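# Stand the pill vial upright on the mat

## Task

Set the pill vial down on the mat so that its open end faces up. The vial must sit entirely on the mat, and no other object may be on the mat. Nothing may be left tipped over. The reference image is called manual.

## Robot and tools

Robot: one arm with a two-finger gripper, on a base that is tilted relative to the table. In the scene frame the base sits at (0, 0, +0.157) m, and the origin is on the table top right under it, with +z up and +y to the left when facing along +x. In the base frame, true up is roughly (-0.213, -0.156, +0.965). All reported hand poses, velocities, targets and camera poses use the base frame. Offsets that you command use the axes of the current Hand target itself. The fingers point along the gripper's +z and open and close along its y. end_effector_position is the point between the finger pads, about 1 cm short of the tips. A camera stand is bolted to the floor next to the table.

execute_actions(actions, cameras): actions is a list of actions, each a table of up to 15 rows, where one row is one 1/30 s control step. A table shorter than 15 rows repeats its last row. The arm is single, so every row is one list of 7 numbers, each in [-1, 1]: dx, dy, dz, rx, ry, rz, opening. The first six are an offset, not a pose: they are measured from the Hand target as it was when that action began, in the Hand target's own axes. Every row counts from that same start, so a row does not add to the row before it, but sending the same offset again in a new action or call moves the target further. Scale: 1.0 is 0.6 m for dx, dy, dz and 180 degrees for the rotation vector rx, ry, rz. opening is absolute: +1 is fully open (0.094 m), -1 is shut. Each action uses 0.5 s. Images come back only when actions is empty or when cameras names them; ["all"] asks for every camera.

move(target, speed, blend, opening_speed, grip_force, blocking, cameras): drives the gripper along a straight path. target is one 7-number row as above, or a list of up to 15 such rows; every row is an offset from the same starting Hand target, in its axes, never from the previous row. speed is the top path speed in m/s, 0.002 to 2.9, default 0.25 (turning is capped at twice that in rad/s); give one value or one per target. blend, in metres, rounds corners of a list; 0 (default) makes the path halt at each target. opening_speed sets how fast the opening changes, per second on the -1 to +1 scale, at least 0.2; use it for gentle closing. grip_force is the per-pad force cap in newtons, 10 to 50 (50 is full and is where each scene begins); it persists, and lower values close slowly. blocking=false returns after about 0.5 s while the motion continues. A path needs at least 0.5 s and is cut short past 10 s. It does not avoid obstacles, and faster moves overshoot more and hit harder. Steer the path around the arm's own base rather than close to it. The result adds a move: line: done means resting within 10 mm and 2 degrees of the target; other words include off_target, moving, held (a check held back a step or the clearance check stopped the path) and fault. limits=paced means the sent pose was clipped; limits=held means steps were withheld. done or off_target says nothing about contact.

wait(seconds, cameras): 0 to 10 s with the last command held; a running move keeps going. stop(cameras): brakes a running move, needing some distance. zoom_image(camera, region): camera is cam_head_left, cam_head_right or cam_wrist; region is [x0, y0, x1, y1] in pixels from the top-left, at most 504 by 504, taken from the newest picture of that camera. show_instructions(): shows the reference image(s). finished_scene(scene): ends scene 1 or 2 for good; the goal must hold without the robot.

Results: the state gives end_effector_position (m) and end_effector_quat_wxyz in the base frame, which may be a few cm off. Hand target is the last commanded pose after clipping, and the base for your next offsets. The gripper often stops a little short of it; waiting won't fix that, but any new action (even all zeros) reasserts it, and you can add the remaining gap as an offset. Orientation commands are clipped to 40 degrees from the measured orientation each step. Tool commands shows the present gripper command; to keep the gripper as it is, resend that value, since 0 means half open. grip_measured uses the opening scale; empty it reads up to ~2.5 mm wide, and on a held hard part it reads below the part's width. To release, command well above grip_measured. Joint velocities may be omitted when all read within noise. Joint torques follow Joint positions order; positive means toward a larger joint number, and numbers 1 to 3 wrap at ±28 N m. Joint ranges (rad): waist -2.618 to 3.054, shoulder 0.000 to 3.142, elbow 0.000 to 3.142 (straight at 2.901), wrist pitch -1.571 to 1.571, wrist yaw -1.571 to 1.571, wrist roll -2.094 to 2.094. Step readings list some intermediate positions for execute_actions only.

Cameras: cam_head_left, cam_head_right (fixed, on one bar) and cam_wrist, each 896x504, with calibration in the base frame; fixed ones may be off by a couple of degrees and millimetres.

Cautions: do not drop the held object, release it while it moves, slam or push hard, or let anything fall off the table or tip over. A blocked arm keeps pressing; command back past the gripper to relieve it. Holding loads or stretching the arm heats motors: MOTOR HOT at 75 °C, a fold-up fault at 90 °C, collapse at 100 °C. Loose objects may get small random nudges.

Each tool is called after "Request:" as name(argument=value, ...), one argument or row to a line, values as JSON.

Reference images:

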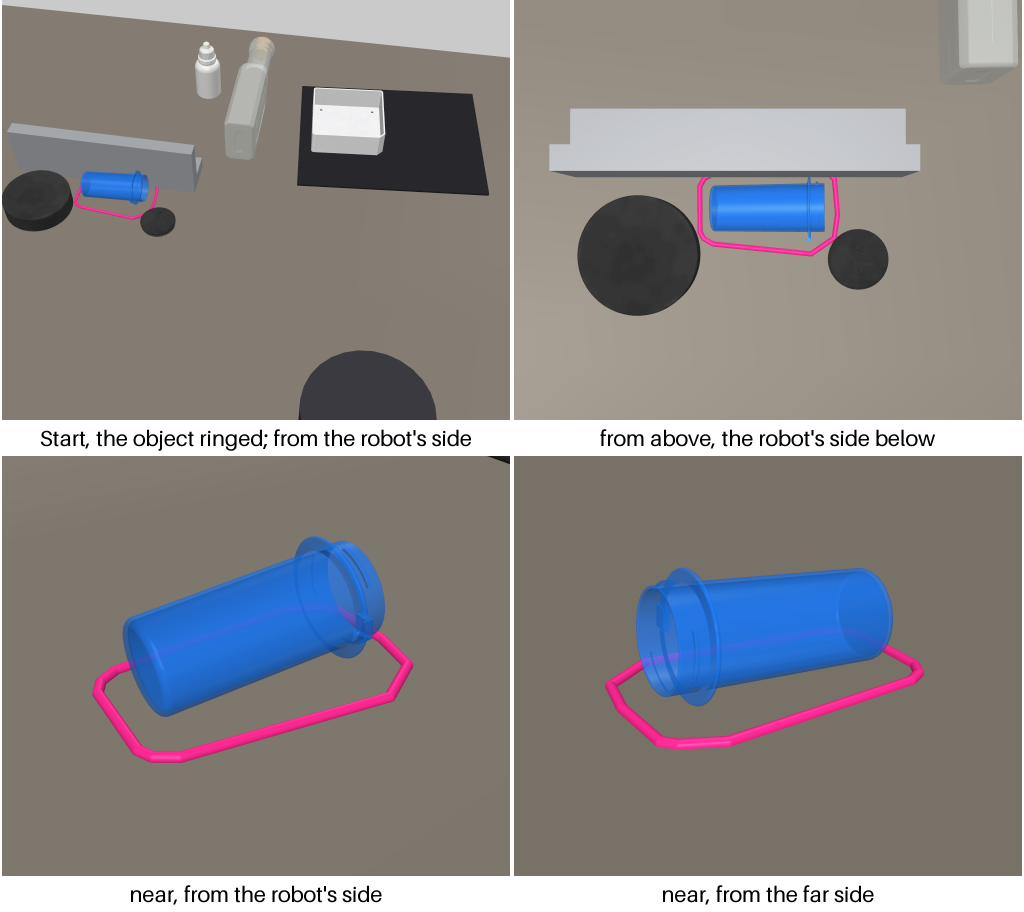

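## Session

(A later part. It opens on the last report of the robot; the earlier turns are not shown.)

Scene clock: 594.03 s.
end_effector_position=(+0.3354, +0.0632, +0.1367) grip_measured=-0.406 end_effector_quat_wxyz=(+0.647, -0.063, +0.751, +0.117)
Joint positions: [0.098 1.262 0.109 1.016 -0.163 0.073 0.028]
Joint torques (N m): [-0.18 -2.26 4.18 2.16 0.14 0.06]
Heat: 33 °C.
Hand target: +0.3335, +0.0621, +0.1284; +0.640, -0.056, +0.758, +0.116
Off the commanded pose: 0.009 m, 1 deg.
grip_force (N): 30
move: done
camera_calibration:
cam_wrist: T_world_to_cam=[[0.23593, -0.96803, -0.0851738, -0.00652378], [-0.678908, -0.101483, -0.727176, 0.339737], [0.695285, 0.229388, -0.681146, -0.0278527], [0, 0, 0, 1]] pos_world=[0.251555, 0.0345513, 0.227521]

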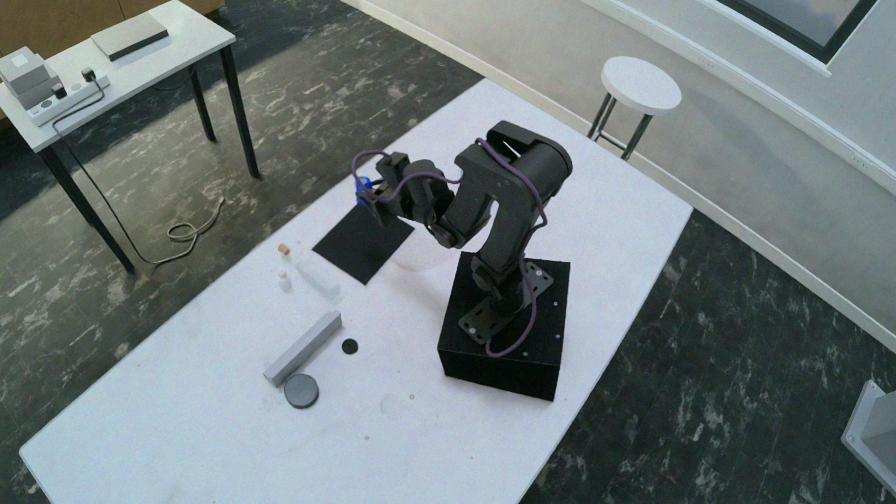

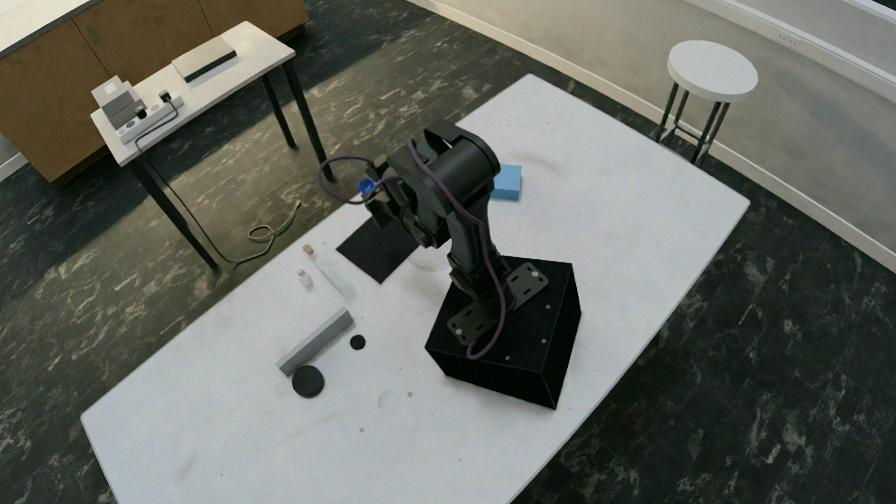

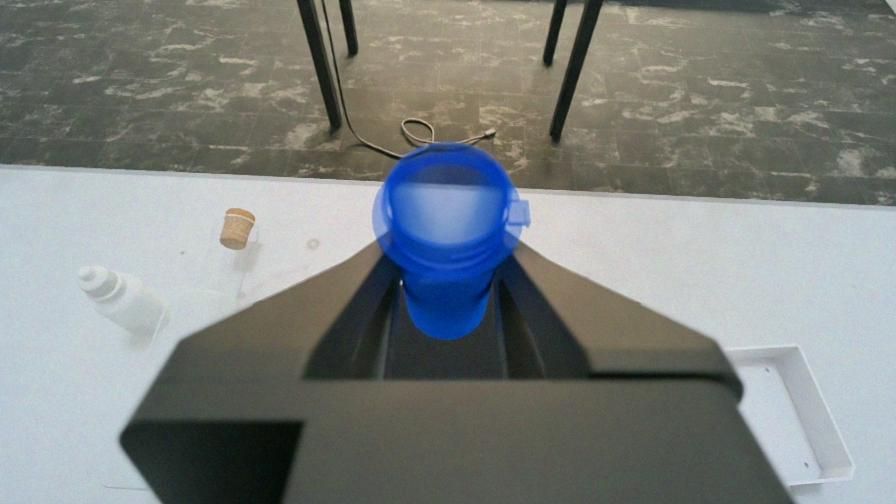

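Request:
move(
  target=[0.1305, -0.0046, 0.1189, 0, 0, 0, -0.65],
  speed=0.15,
  cameras=["all"],
)

Request:
zoom_image(
  camera="cam_head_left",
  region=[310, 160, 430, 290],
)

Scene clock: 610.73 s.
end_effector_position=(+0.3893, +0.0813, +0.0480) grip_measured=-0.406 end_effector_quat_wxyz=(+0.620, -0.063, +0.774, +0.113)
Joint positions: [0.156 2.057 0.284 1.564 -0.104 0.077 0.028]
Joint torques (N m): [-0.1 -5.08 1.59 2.07 0.16 0.05]
Heat: 33 °C.
Hand target: +0.3885, +0.0822, +0.0399; +0.639, -0.056, +0.758, +0.116
Off the commanded pose: 0.008 m, 3 deg.
joint sent to its limit — joint 4 (wrist pitch), upper limit. The joint targets are off in orientation, not in position.
grip_force (N): 30
move: off_target
camera_calibration:
cam_wrist: T_world_to_cam=[[0.229408, -0.969431, -0.0870411, -0.00663508], [-0.729144, -0.111928, -0.675145, 0.331609], [0.644764, 0.21835, -0.732532, -0.106729], [0, 0, 0, 1]] pos_world=[0.312128, 0.0539884, 0.145125]

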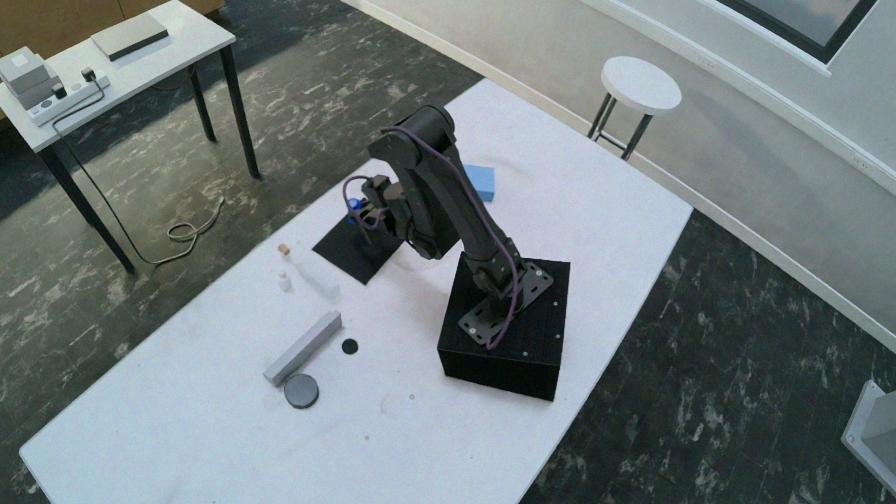

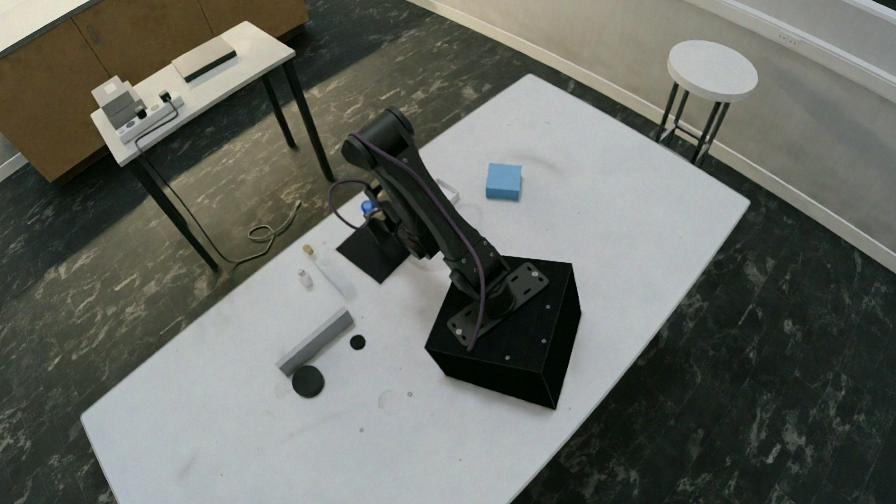

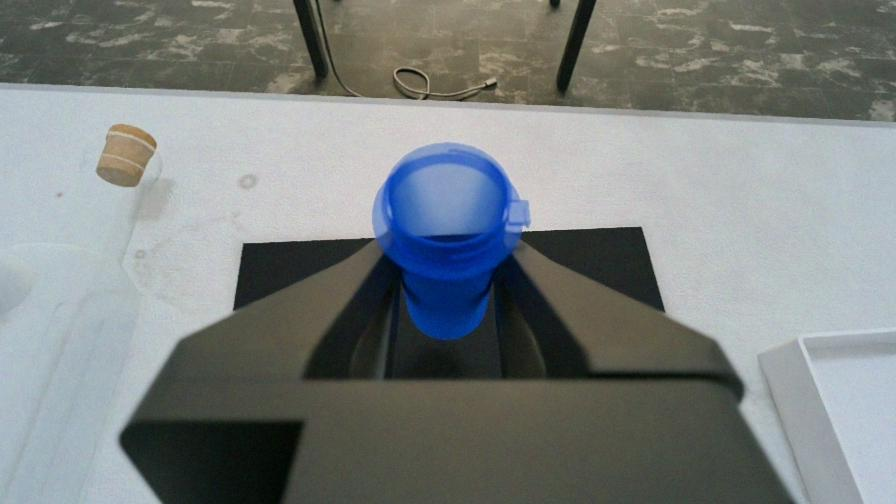

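Scaled by 3.877 from the camera's 896x504 image, which has a finer 1280x720 frame.

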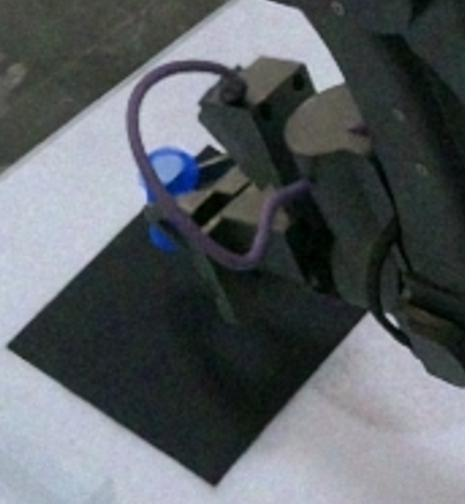

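Request:
move(
  target=[0.0439, -0.0009, 0.0459, 0, 0, 0, -0.65],
  speed=0.08,
  cameras=["cam_wrist", "cam_head_left"],
)

Request:
zoom_image(
  camera="cam_head_left",
  region=[310, 160, 430, 290],
)

Scene clock: 640.60 s.
end_effector_position=(+0.4118, +0.0893, +0.0207) grip_measured=-0.406 end_effector_quat_wxyz=(+0.609, -0.065, +0.782, +0.112)
Joint positions: [0.173 2.205 0.4 1.569 -0.089 0.077 0.028]
Joint torques (N m): [-0.31 -5.57 1.46 1.99 0.17 0.05]
Heat: 36 °C.
Hand target: +0.4104, +0.0901, +0.0098; +0.639, -0.056, +0.758, +0.116
Off the commanded pose: 0.011 m, 5 deg.
joint sent to its limit — joint 4 (wrist pitch), upper limit. The joint targets are off in orientation, not in position.
grip_force (N): 30
move: off_target
camera_calibration:
cam_wrist: T_world_to_cam=[[0.229782, -0.969466, -0.0856505, -0.00653686], [-0.745809, -0.118861, -0.65547, 0.337598], [0.625276, 0.214494, -0.750348, -0.134344], [0, 0, 0, 1]] pos_world=[0.337287, 0.0626061, 0.119921]
Images, in order (width x height): cam_head_left 896x504, cam_wrist 896x504.

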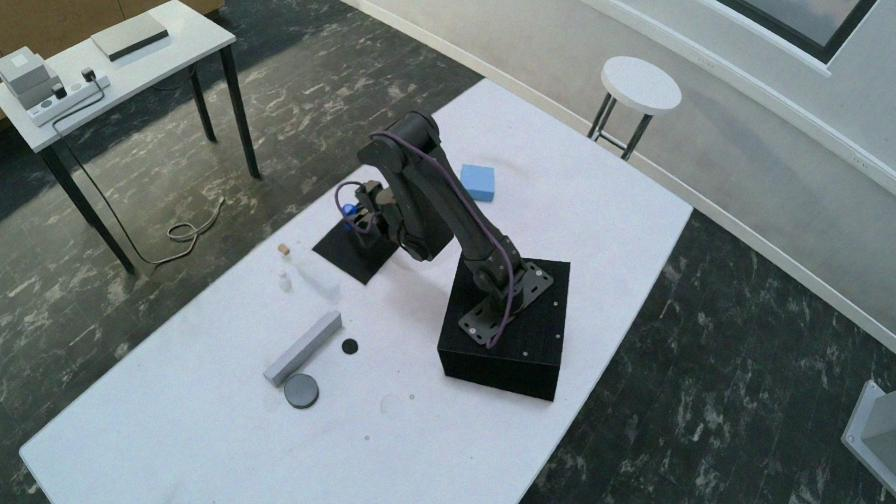

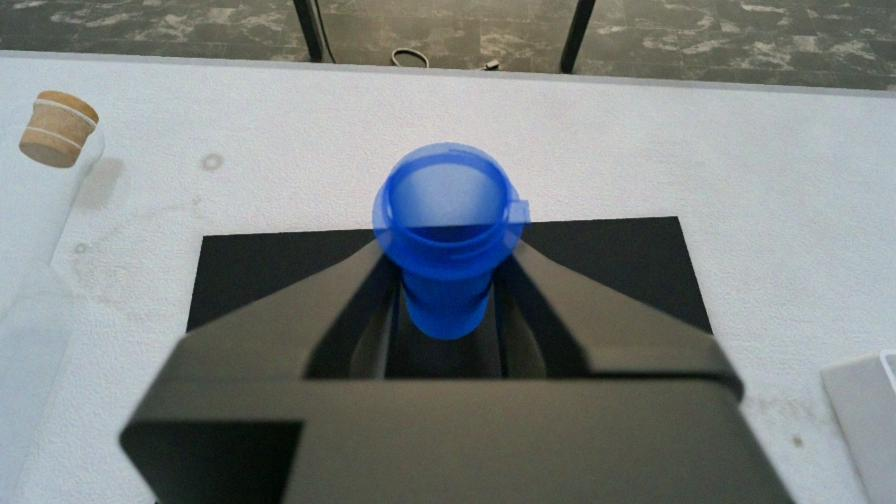

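Scaled by 3.877 from the camera's 896x504 image, which has a finer 1280x720 frame.

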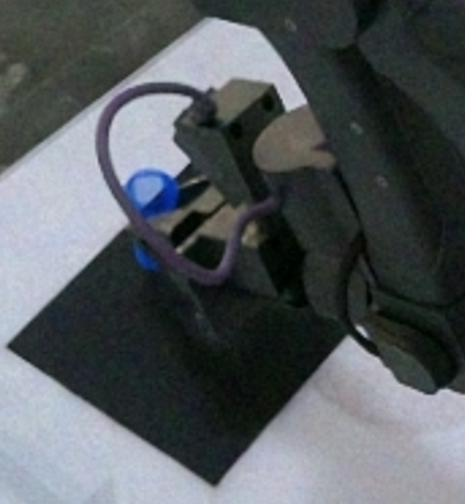

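Request:
move(
  target=[0.0184, 0, 0.0078, 0, 0, 0, -0.65],
  speed=0.05,
  cameras=["cam_wrist"],
)

Scene clock: 646.50 s.
end_effector_position=(+0.4148, +0.0912, +0.0099) grip_measured=-0.406 end_effector_quat_wxyz=(+0.603, -0.066, +0.787, +0.111)
Joint positions: [0.178 2.247 0.424 1.57 -0.084 0.077 0.028]
Joint torques (N m): [-0.32 -5.74 1.42 1.98 0.17 0.06]
Heat: 36 °C.
Hand target: +0.4128, +0.0920, -0.0018; +0.639, -0.056, +0.758, +0.116
Off the commanded pose: 0.012 m, 6 deg.
joint sent to its limit — joint 4 (wrist pitch), upper limit. The joint targets are off in orientation, not in position.
grip_force (N): 30
move: off_target
camera_calibration:
cam_wrist: T_world_to_cam=[[0.228931, -0.969681, -0.0854988, -0.00598614], [-0.756337, -0.121892, -0.642726, 0.337481], [0.612818, 0.211806, -0.76131, -0.139204], [0, 0, 0, 1]] pos_world=[0.341926, 0.0648158, 0.110418]
Images, in order (width x height): cam_wrist 896x504.

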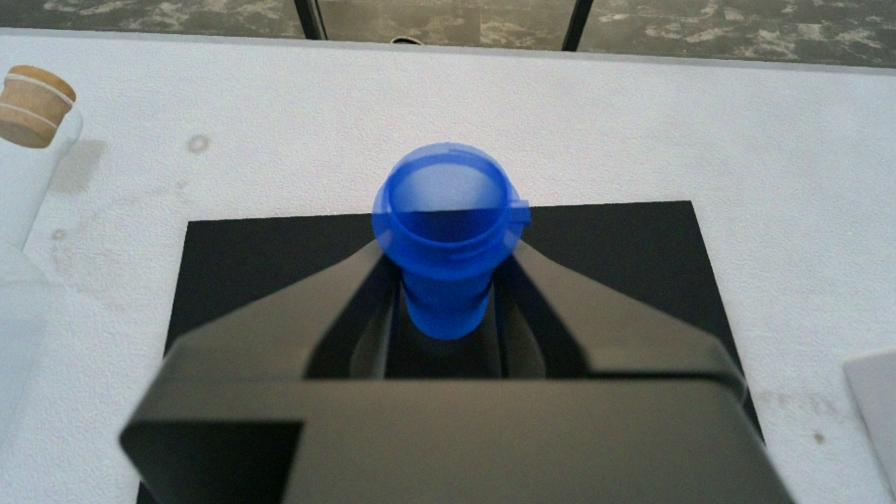

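Request:
move(
  target=[0.0077, 0, 0.0033, 0, 0, 0, -0.65],
  speed=0.04,
  grip_force=12,
  cameras=["cam_wrist"],
)

Scene clock: 655.87 s.
end_effector_position=(+0.4164, +0.0912, +0.0054) grip_measured=-0.399 end_effector_quat_wxyz=(+0.600, -0.065, +0.790, +0.110)
Joint positions: [0.178 2.264 0.435 1.57 -0.083 0.077 0.028]
Joint torques (N m): [-0.14 -5.72 1.32 1.98 0.15 0.05]
Heat: 35 °C.
Hand target: +0.4140, +0.0928, -0.0067; +0.639, -0.056, +0.758, +0.116
Off the commanded pose: 0.012 m, 6 deg.
joint sent to its limit — joint 4 (wrist pitch), upper limit. The joint targets are off in orientation, not in position.
grip_force (N): 12
move: off_target
camera_calibration:
cam_wrist: T_world_to_cam=[[0.226976, -0.970149, -0.085396, -0.00582615], [-0.760525, -0.121792, -0.637784, 0.337456], [0.608345, 0.209707, -0.765467, -0.141494], [0, 0, 0, 1]] pos_world=[0.344043, 0.0651197, 0.106417]
Images, in order (width x height): cam_wrist 896x504.

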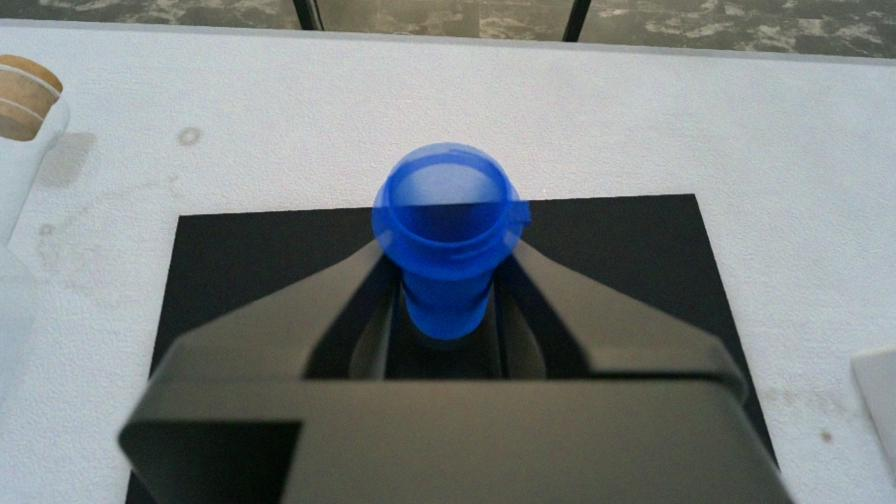

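Request:
move(
  target=[0.0077, 0, 0.0033, 0, 0, 0, -0.65],
  speed=0.04,
  cameras=["cam_wrist"],
)

Scene clock: 672.53 s.
end_effector_position=(+0.4177, +0.0926, +0.0011) grip_measured=-0.399 end_effector_quat_wxyz=(+0.598, -0.066, +0.791, +0.110)
Joint positions: [0.182 2.282 0.446 1.571 -0.081 0.077 0.028]
Joint torques (N m): [-0.25 -5.72 1.2 1.96 0.17 0.1]
Heat: 35 °C.
Hand target: +0.4151, +0.0936, -0.0115; +0.639, -0.056, +0.758, +0.116
Off the commanded pose: 0.013 m, 6 deg.
joint sent to its limit — joint 4 (wrist pitch), upper limit. The joint targets are off in orientation, not in position.
grip_force (N): 12
move: off_target
camera_calibration:
cam_wrist: T_world_to_cam=[[0.227997, -0.969924, -0.0852348, -0.00561627], [-0.763878, -0.123904, -0.633355, 0.337439], [0.603745, 0.209512, -0.769153, -0.143956], [0, 0, 0, 1]] pos_world=[0.345955, 0.0665232, 0.102516]
Images, in order (width x height): cam_wrist 896x504.

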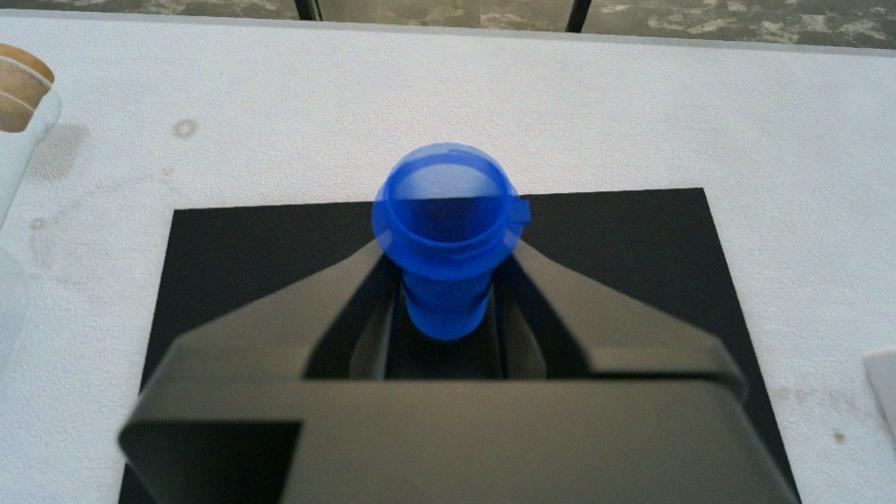

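Request:
move(
  target=[0.0077, 0, 0.0033, 0, 0, 0, -0.65],
  speed=0.04,
  cameras=["cam_wrist", "cam_head_left"],
)

Request:
zoom_image(
  camera="cam_wrist",
  region=[340, 120, 560, 400],
)

Request:
zoom_image(
  camera="cam_head_left",
  region=[320, 180, 400, 250],
)

Scene clock: 683.30 s.
end_effector_position=(+0.4203, +0.0928, +0.0007) grip_measured=-0.399 end_effector_quat_wxyz=(+0.602, -0.065, +0.788, +0.110)
Joint positions: [0.182 2.297 0.457 1.584 -0.079 0.078 0.028]
Joint torques (N m): [-0.05 -5.64 1.1 1.82 0.17 0.03]
Heat: 36 °C.
Hand target: +0.4160, +0.0944, -0.0165; +0.639, -0.056, +0.758, +0.116
Off the commanded pose: 0.018 m, 6 deg.
joint read past its limit — joint 4 (wrist pitch), upper limit.
joint sent to its limit — joint 4 (wrist pitch), upper limit. The joint targets are off in orientation, not in position.
grip_force (N): 12
move: off_target
camera_calibration:
cam_wrist: T_world_to_cam=[[0.227244, -0.970141, -0.0847733, -0.00576195], [-0.758355, -0.121677, -0.640385, 0.336747], [0.610948, 0.209812, -0.763362, -0.14887], [0, 0, 0, 1]] pos_world=[0.347635, 0.0666193, 0.101517]
Images, in order (width x height): cam_head_left 896x504, cam_wrist 896x504.

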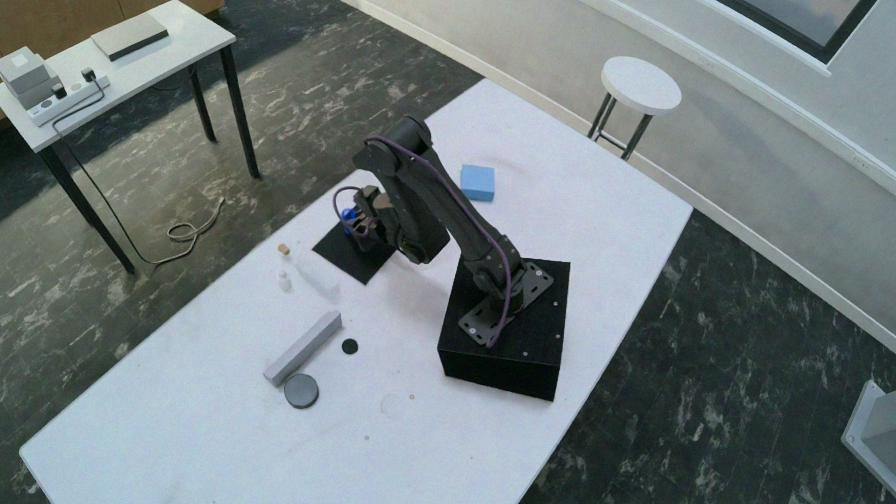

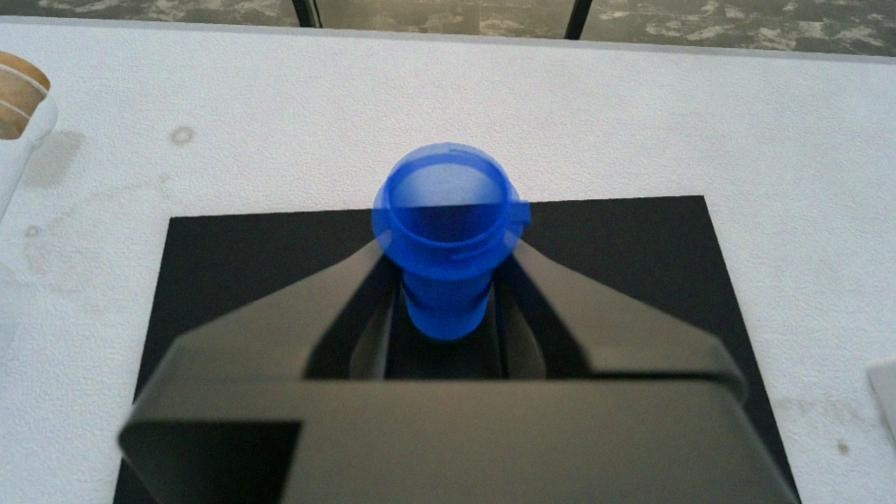

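Scaled by 1.800 from the camera's 896x504 image, which has a finer 1280x720 frame.

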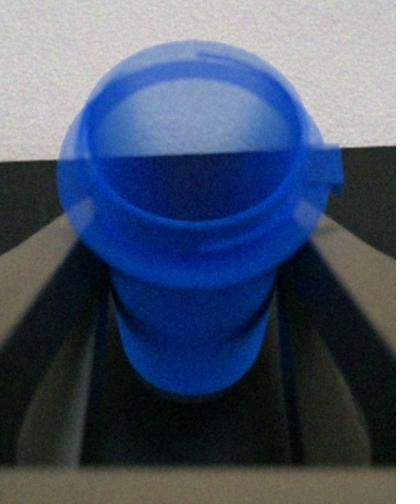

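Scaled by 6.300 from the camera's 896x504 image, which has a finer 1280x720 frame.

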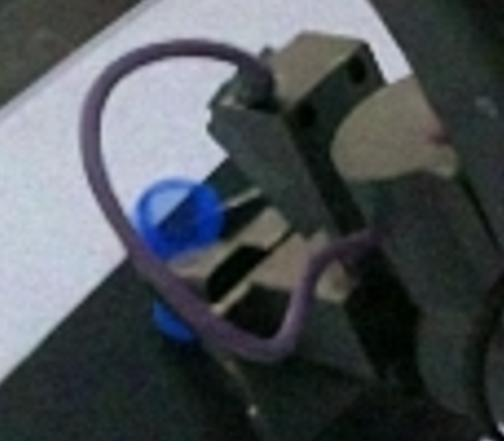

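Request:
move(
  target=[
    [-0.0061, 0, -0.0026, 0, 0, 0, -0.65],
    [-0.0061, 0, -0.0026, 0, 0, 0, -0.2],
  ],
  speed=0.04,
  grip_force=10,
  opening_speed=0.2,
  cameras=["cam_wrist", "cam_head_left"],
)

Request:
zoom_image(
  camera="cam_wrist",
  region=[340, 120, 560, 400],
)

Request:
zoom_image(
  camera="cam_head_left",
  region=[320, 180, 400, 250],
)

Scene clock: 702.07 s.
end_effector_position=(+0.4203, +0.0927, +0.0007) grip_measured=-0.202 end_effector_quat_wxyz=(+0.602, -0.065, +0.788, +0.110)
Joint positions: [0.182 2.297 0.457 1.584 -0.079 0.078 0.038]
Joint torques (N m): [-0.16 -6.61 0.46 1.82 0.16 0.08]
Heat: 37 °C.
Hand target: +0.4152, +0.0937, -0.0126; +0.639, -0.056, +0.758, +0.116
Off the commanded pose: 0.014 m, 6 deg.
joint read past its limit — joint 4 (wrist pitch), upper limit.
joint sent to its limit — joint 4 (wrist pitch), upper limit. The joint targets are off in orientation, not in position.
grip_force (N): 10
move: off_target; target 2's new opening was sent with the hand 0.014 m and 6 deg from that target
camera_calibration:
cam_wrist: T_world_to_cam=[[0.226901, -0.970232, -0.0846483, -0.00564908], [-0.758414, -0.121497, -0.640348, 0.336752], [0.611002, 0.209494, -0.763406, -0.148864], [0, 0, 0, 1]] pos_world=[0.347635, 0.0666197, 0.101517]
Images, in order (width x height): cam_head_left 896x504, cam_wrist 896x504.

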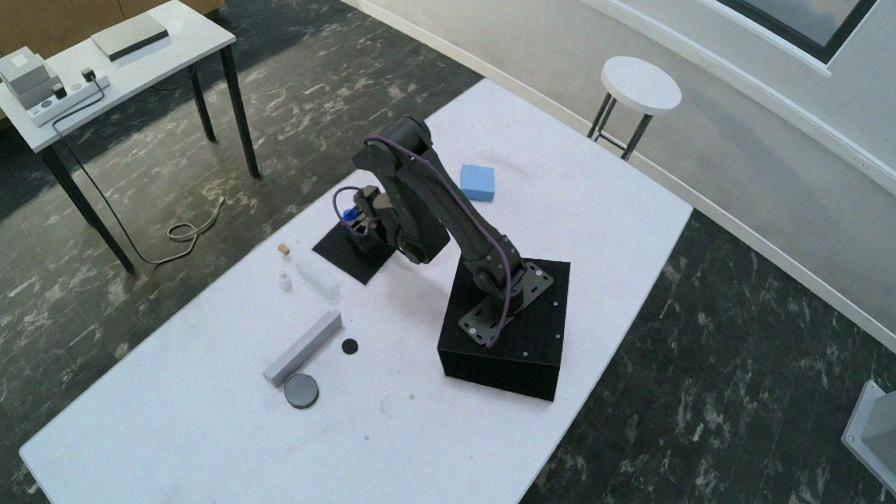

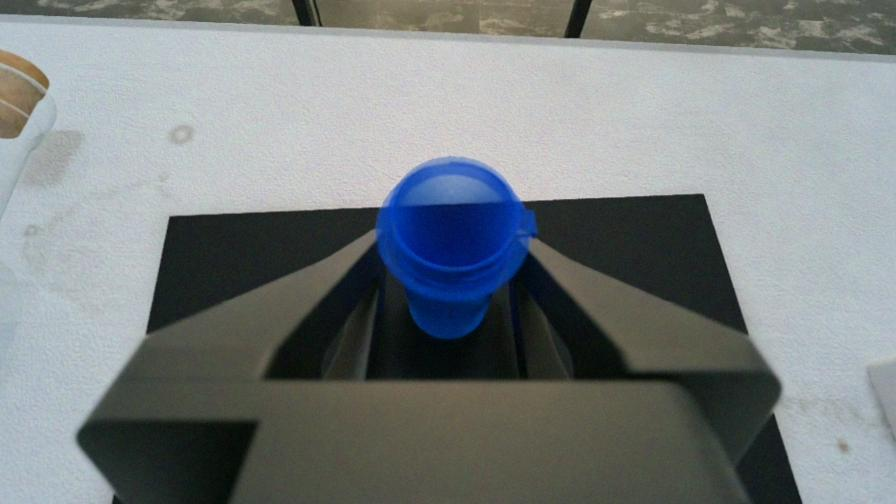

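Scaled by 1.800 from the camera's 896x504 image, which has a finer 1280x720 frame.

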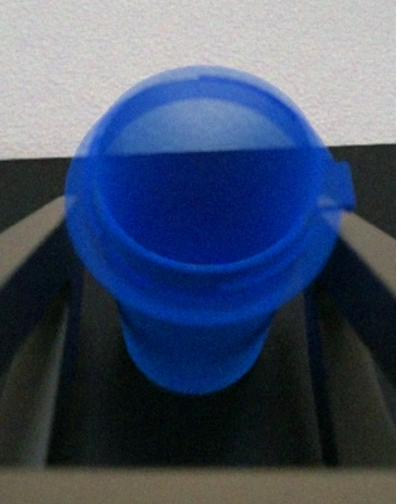

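Scaled by 6.300 from the camera's 896x504 image, which has a finer 1280x720 frame.

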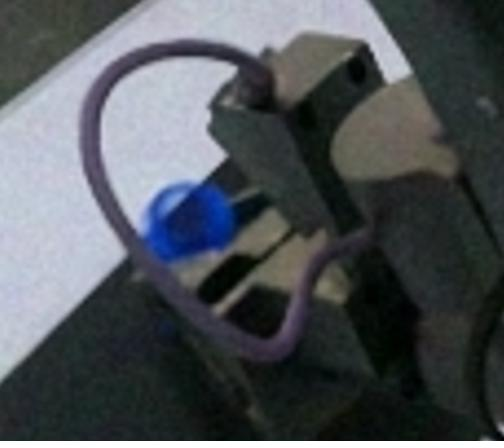

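Request:
move(
  target=[
    [0, 0, 0, 0, 0, 0, 0.6],
    [-0.2146, 0, -0.0915, 0, 0, 0, 0.6],
  ],
  speed=[0.05, 0.1],
  opening_speed=0.5,
  cameras=["cam_wrist", "cam_head_left", "cam_head_right"],
)

Request:
zoom_image(
  camera="cam_head_left",
  region=[300, 180, 420, 290],
)

Request:
zoom_image(
  camera="cam_head_right",
  region=[320, 180, 440, 290],
)

Scene clock: 711.07 s.
end_effector_position=(+0.3876, +0.0747, +0.1219) grip_measured=+0.598 end_effector_quat_wxyz=(+0.643, -0.060, +0.755, +0.114)
Joint positions: [0.134 1.61 0.282 1.178 -0.119 0.078 0.075]
Joint torques (N m): [-1.39 -8.27 3.56 1.83 -0.03 0.08]
Heat: 38 °C.
Hand target: +0.3855, +0.0720, +0.1225; +0.639, -0.056, +0.758, +0.116
Off the commanded pose: 0.004 m, 1 deg.
grip_force (N): 10
move: done
camera_calibration:
cam_wrist: T_world_to_cam=[[0.227064, -0.970093, -0.0858051, -0.00539354], [-0.689165, -0.0978038, -0.717973, 0.368227], [0.688109, 0.22216, -0.690762, -0.072372], [0, 0, 0, 1]] pos_world=[0.304794, 0.0468599, 0.213923]

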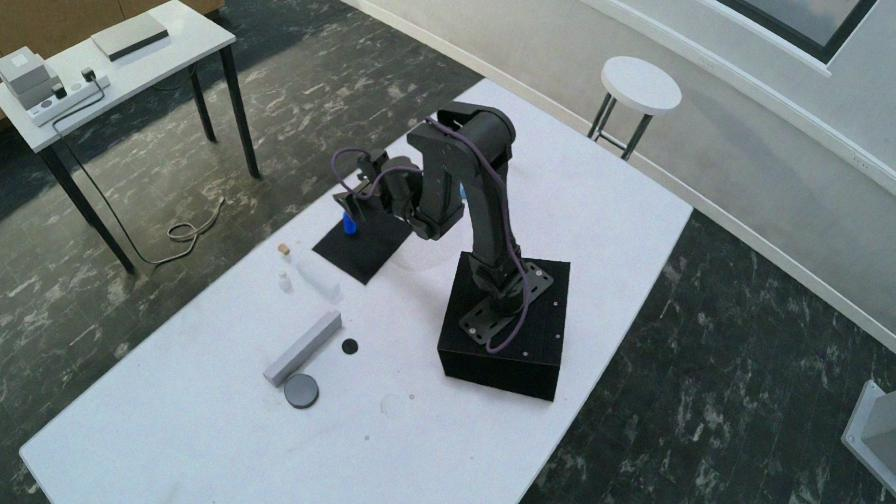

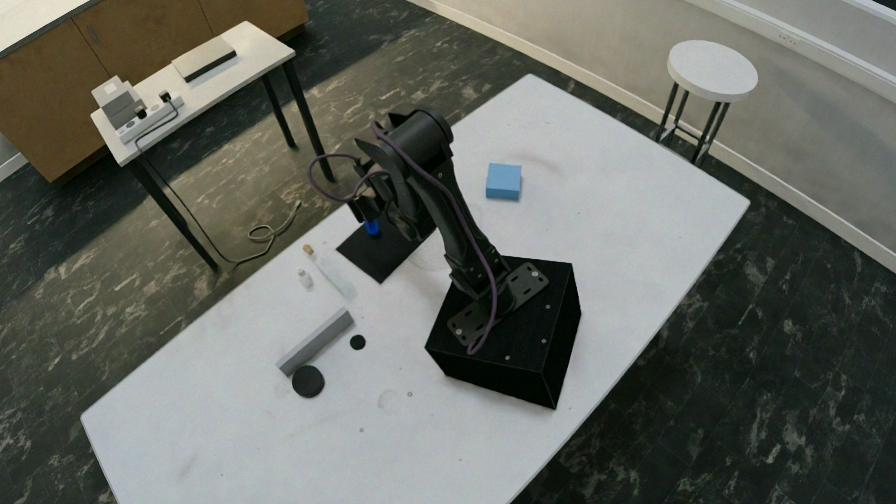

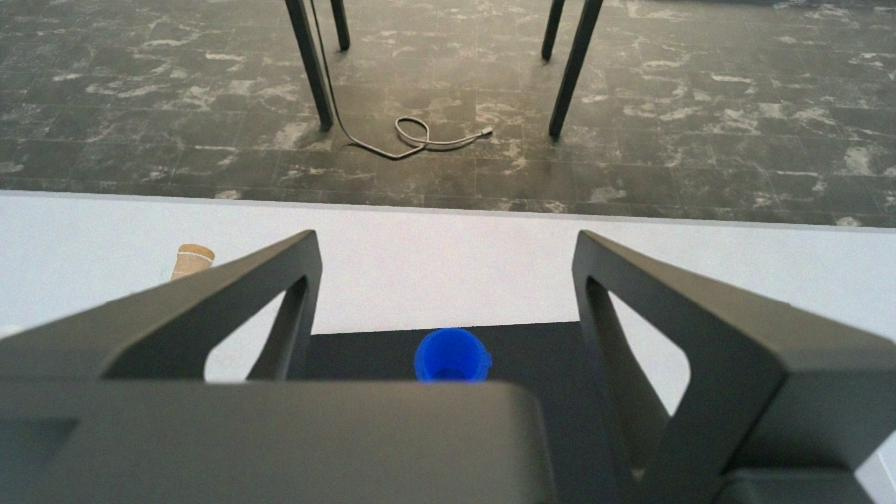

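Scaled by 4.200 from the camera's 896x504 image, which has a finer 1280x720 frame.

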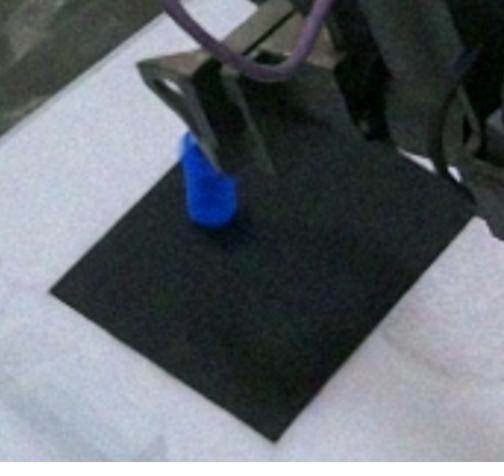

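Scaled by 4.200 from the camera's 896x504 image, which has a finer 1280x720 frame.

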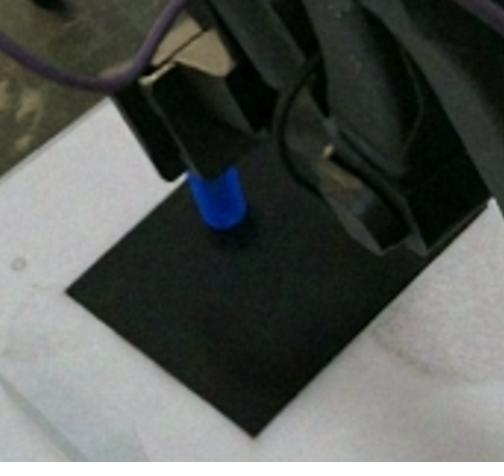

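Request:
finished_scene(
  scene=1,
)

The scene is finished: the task was done.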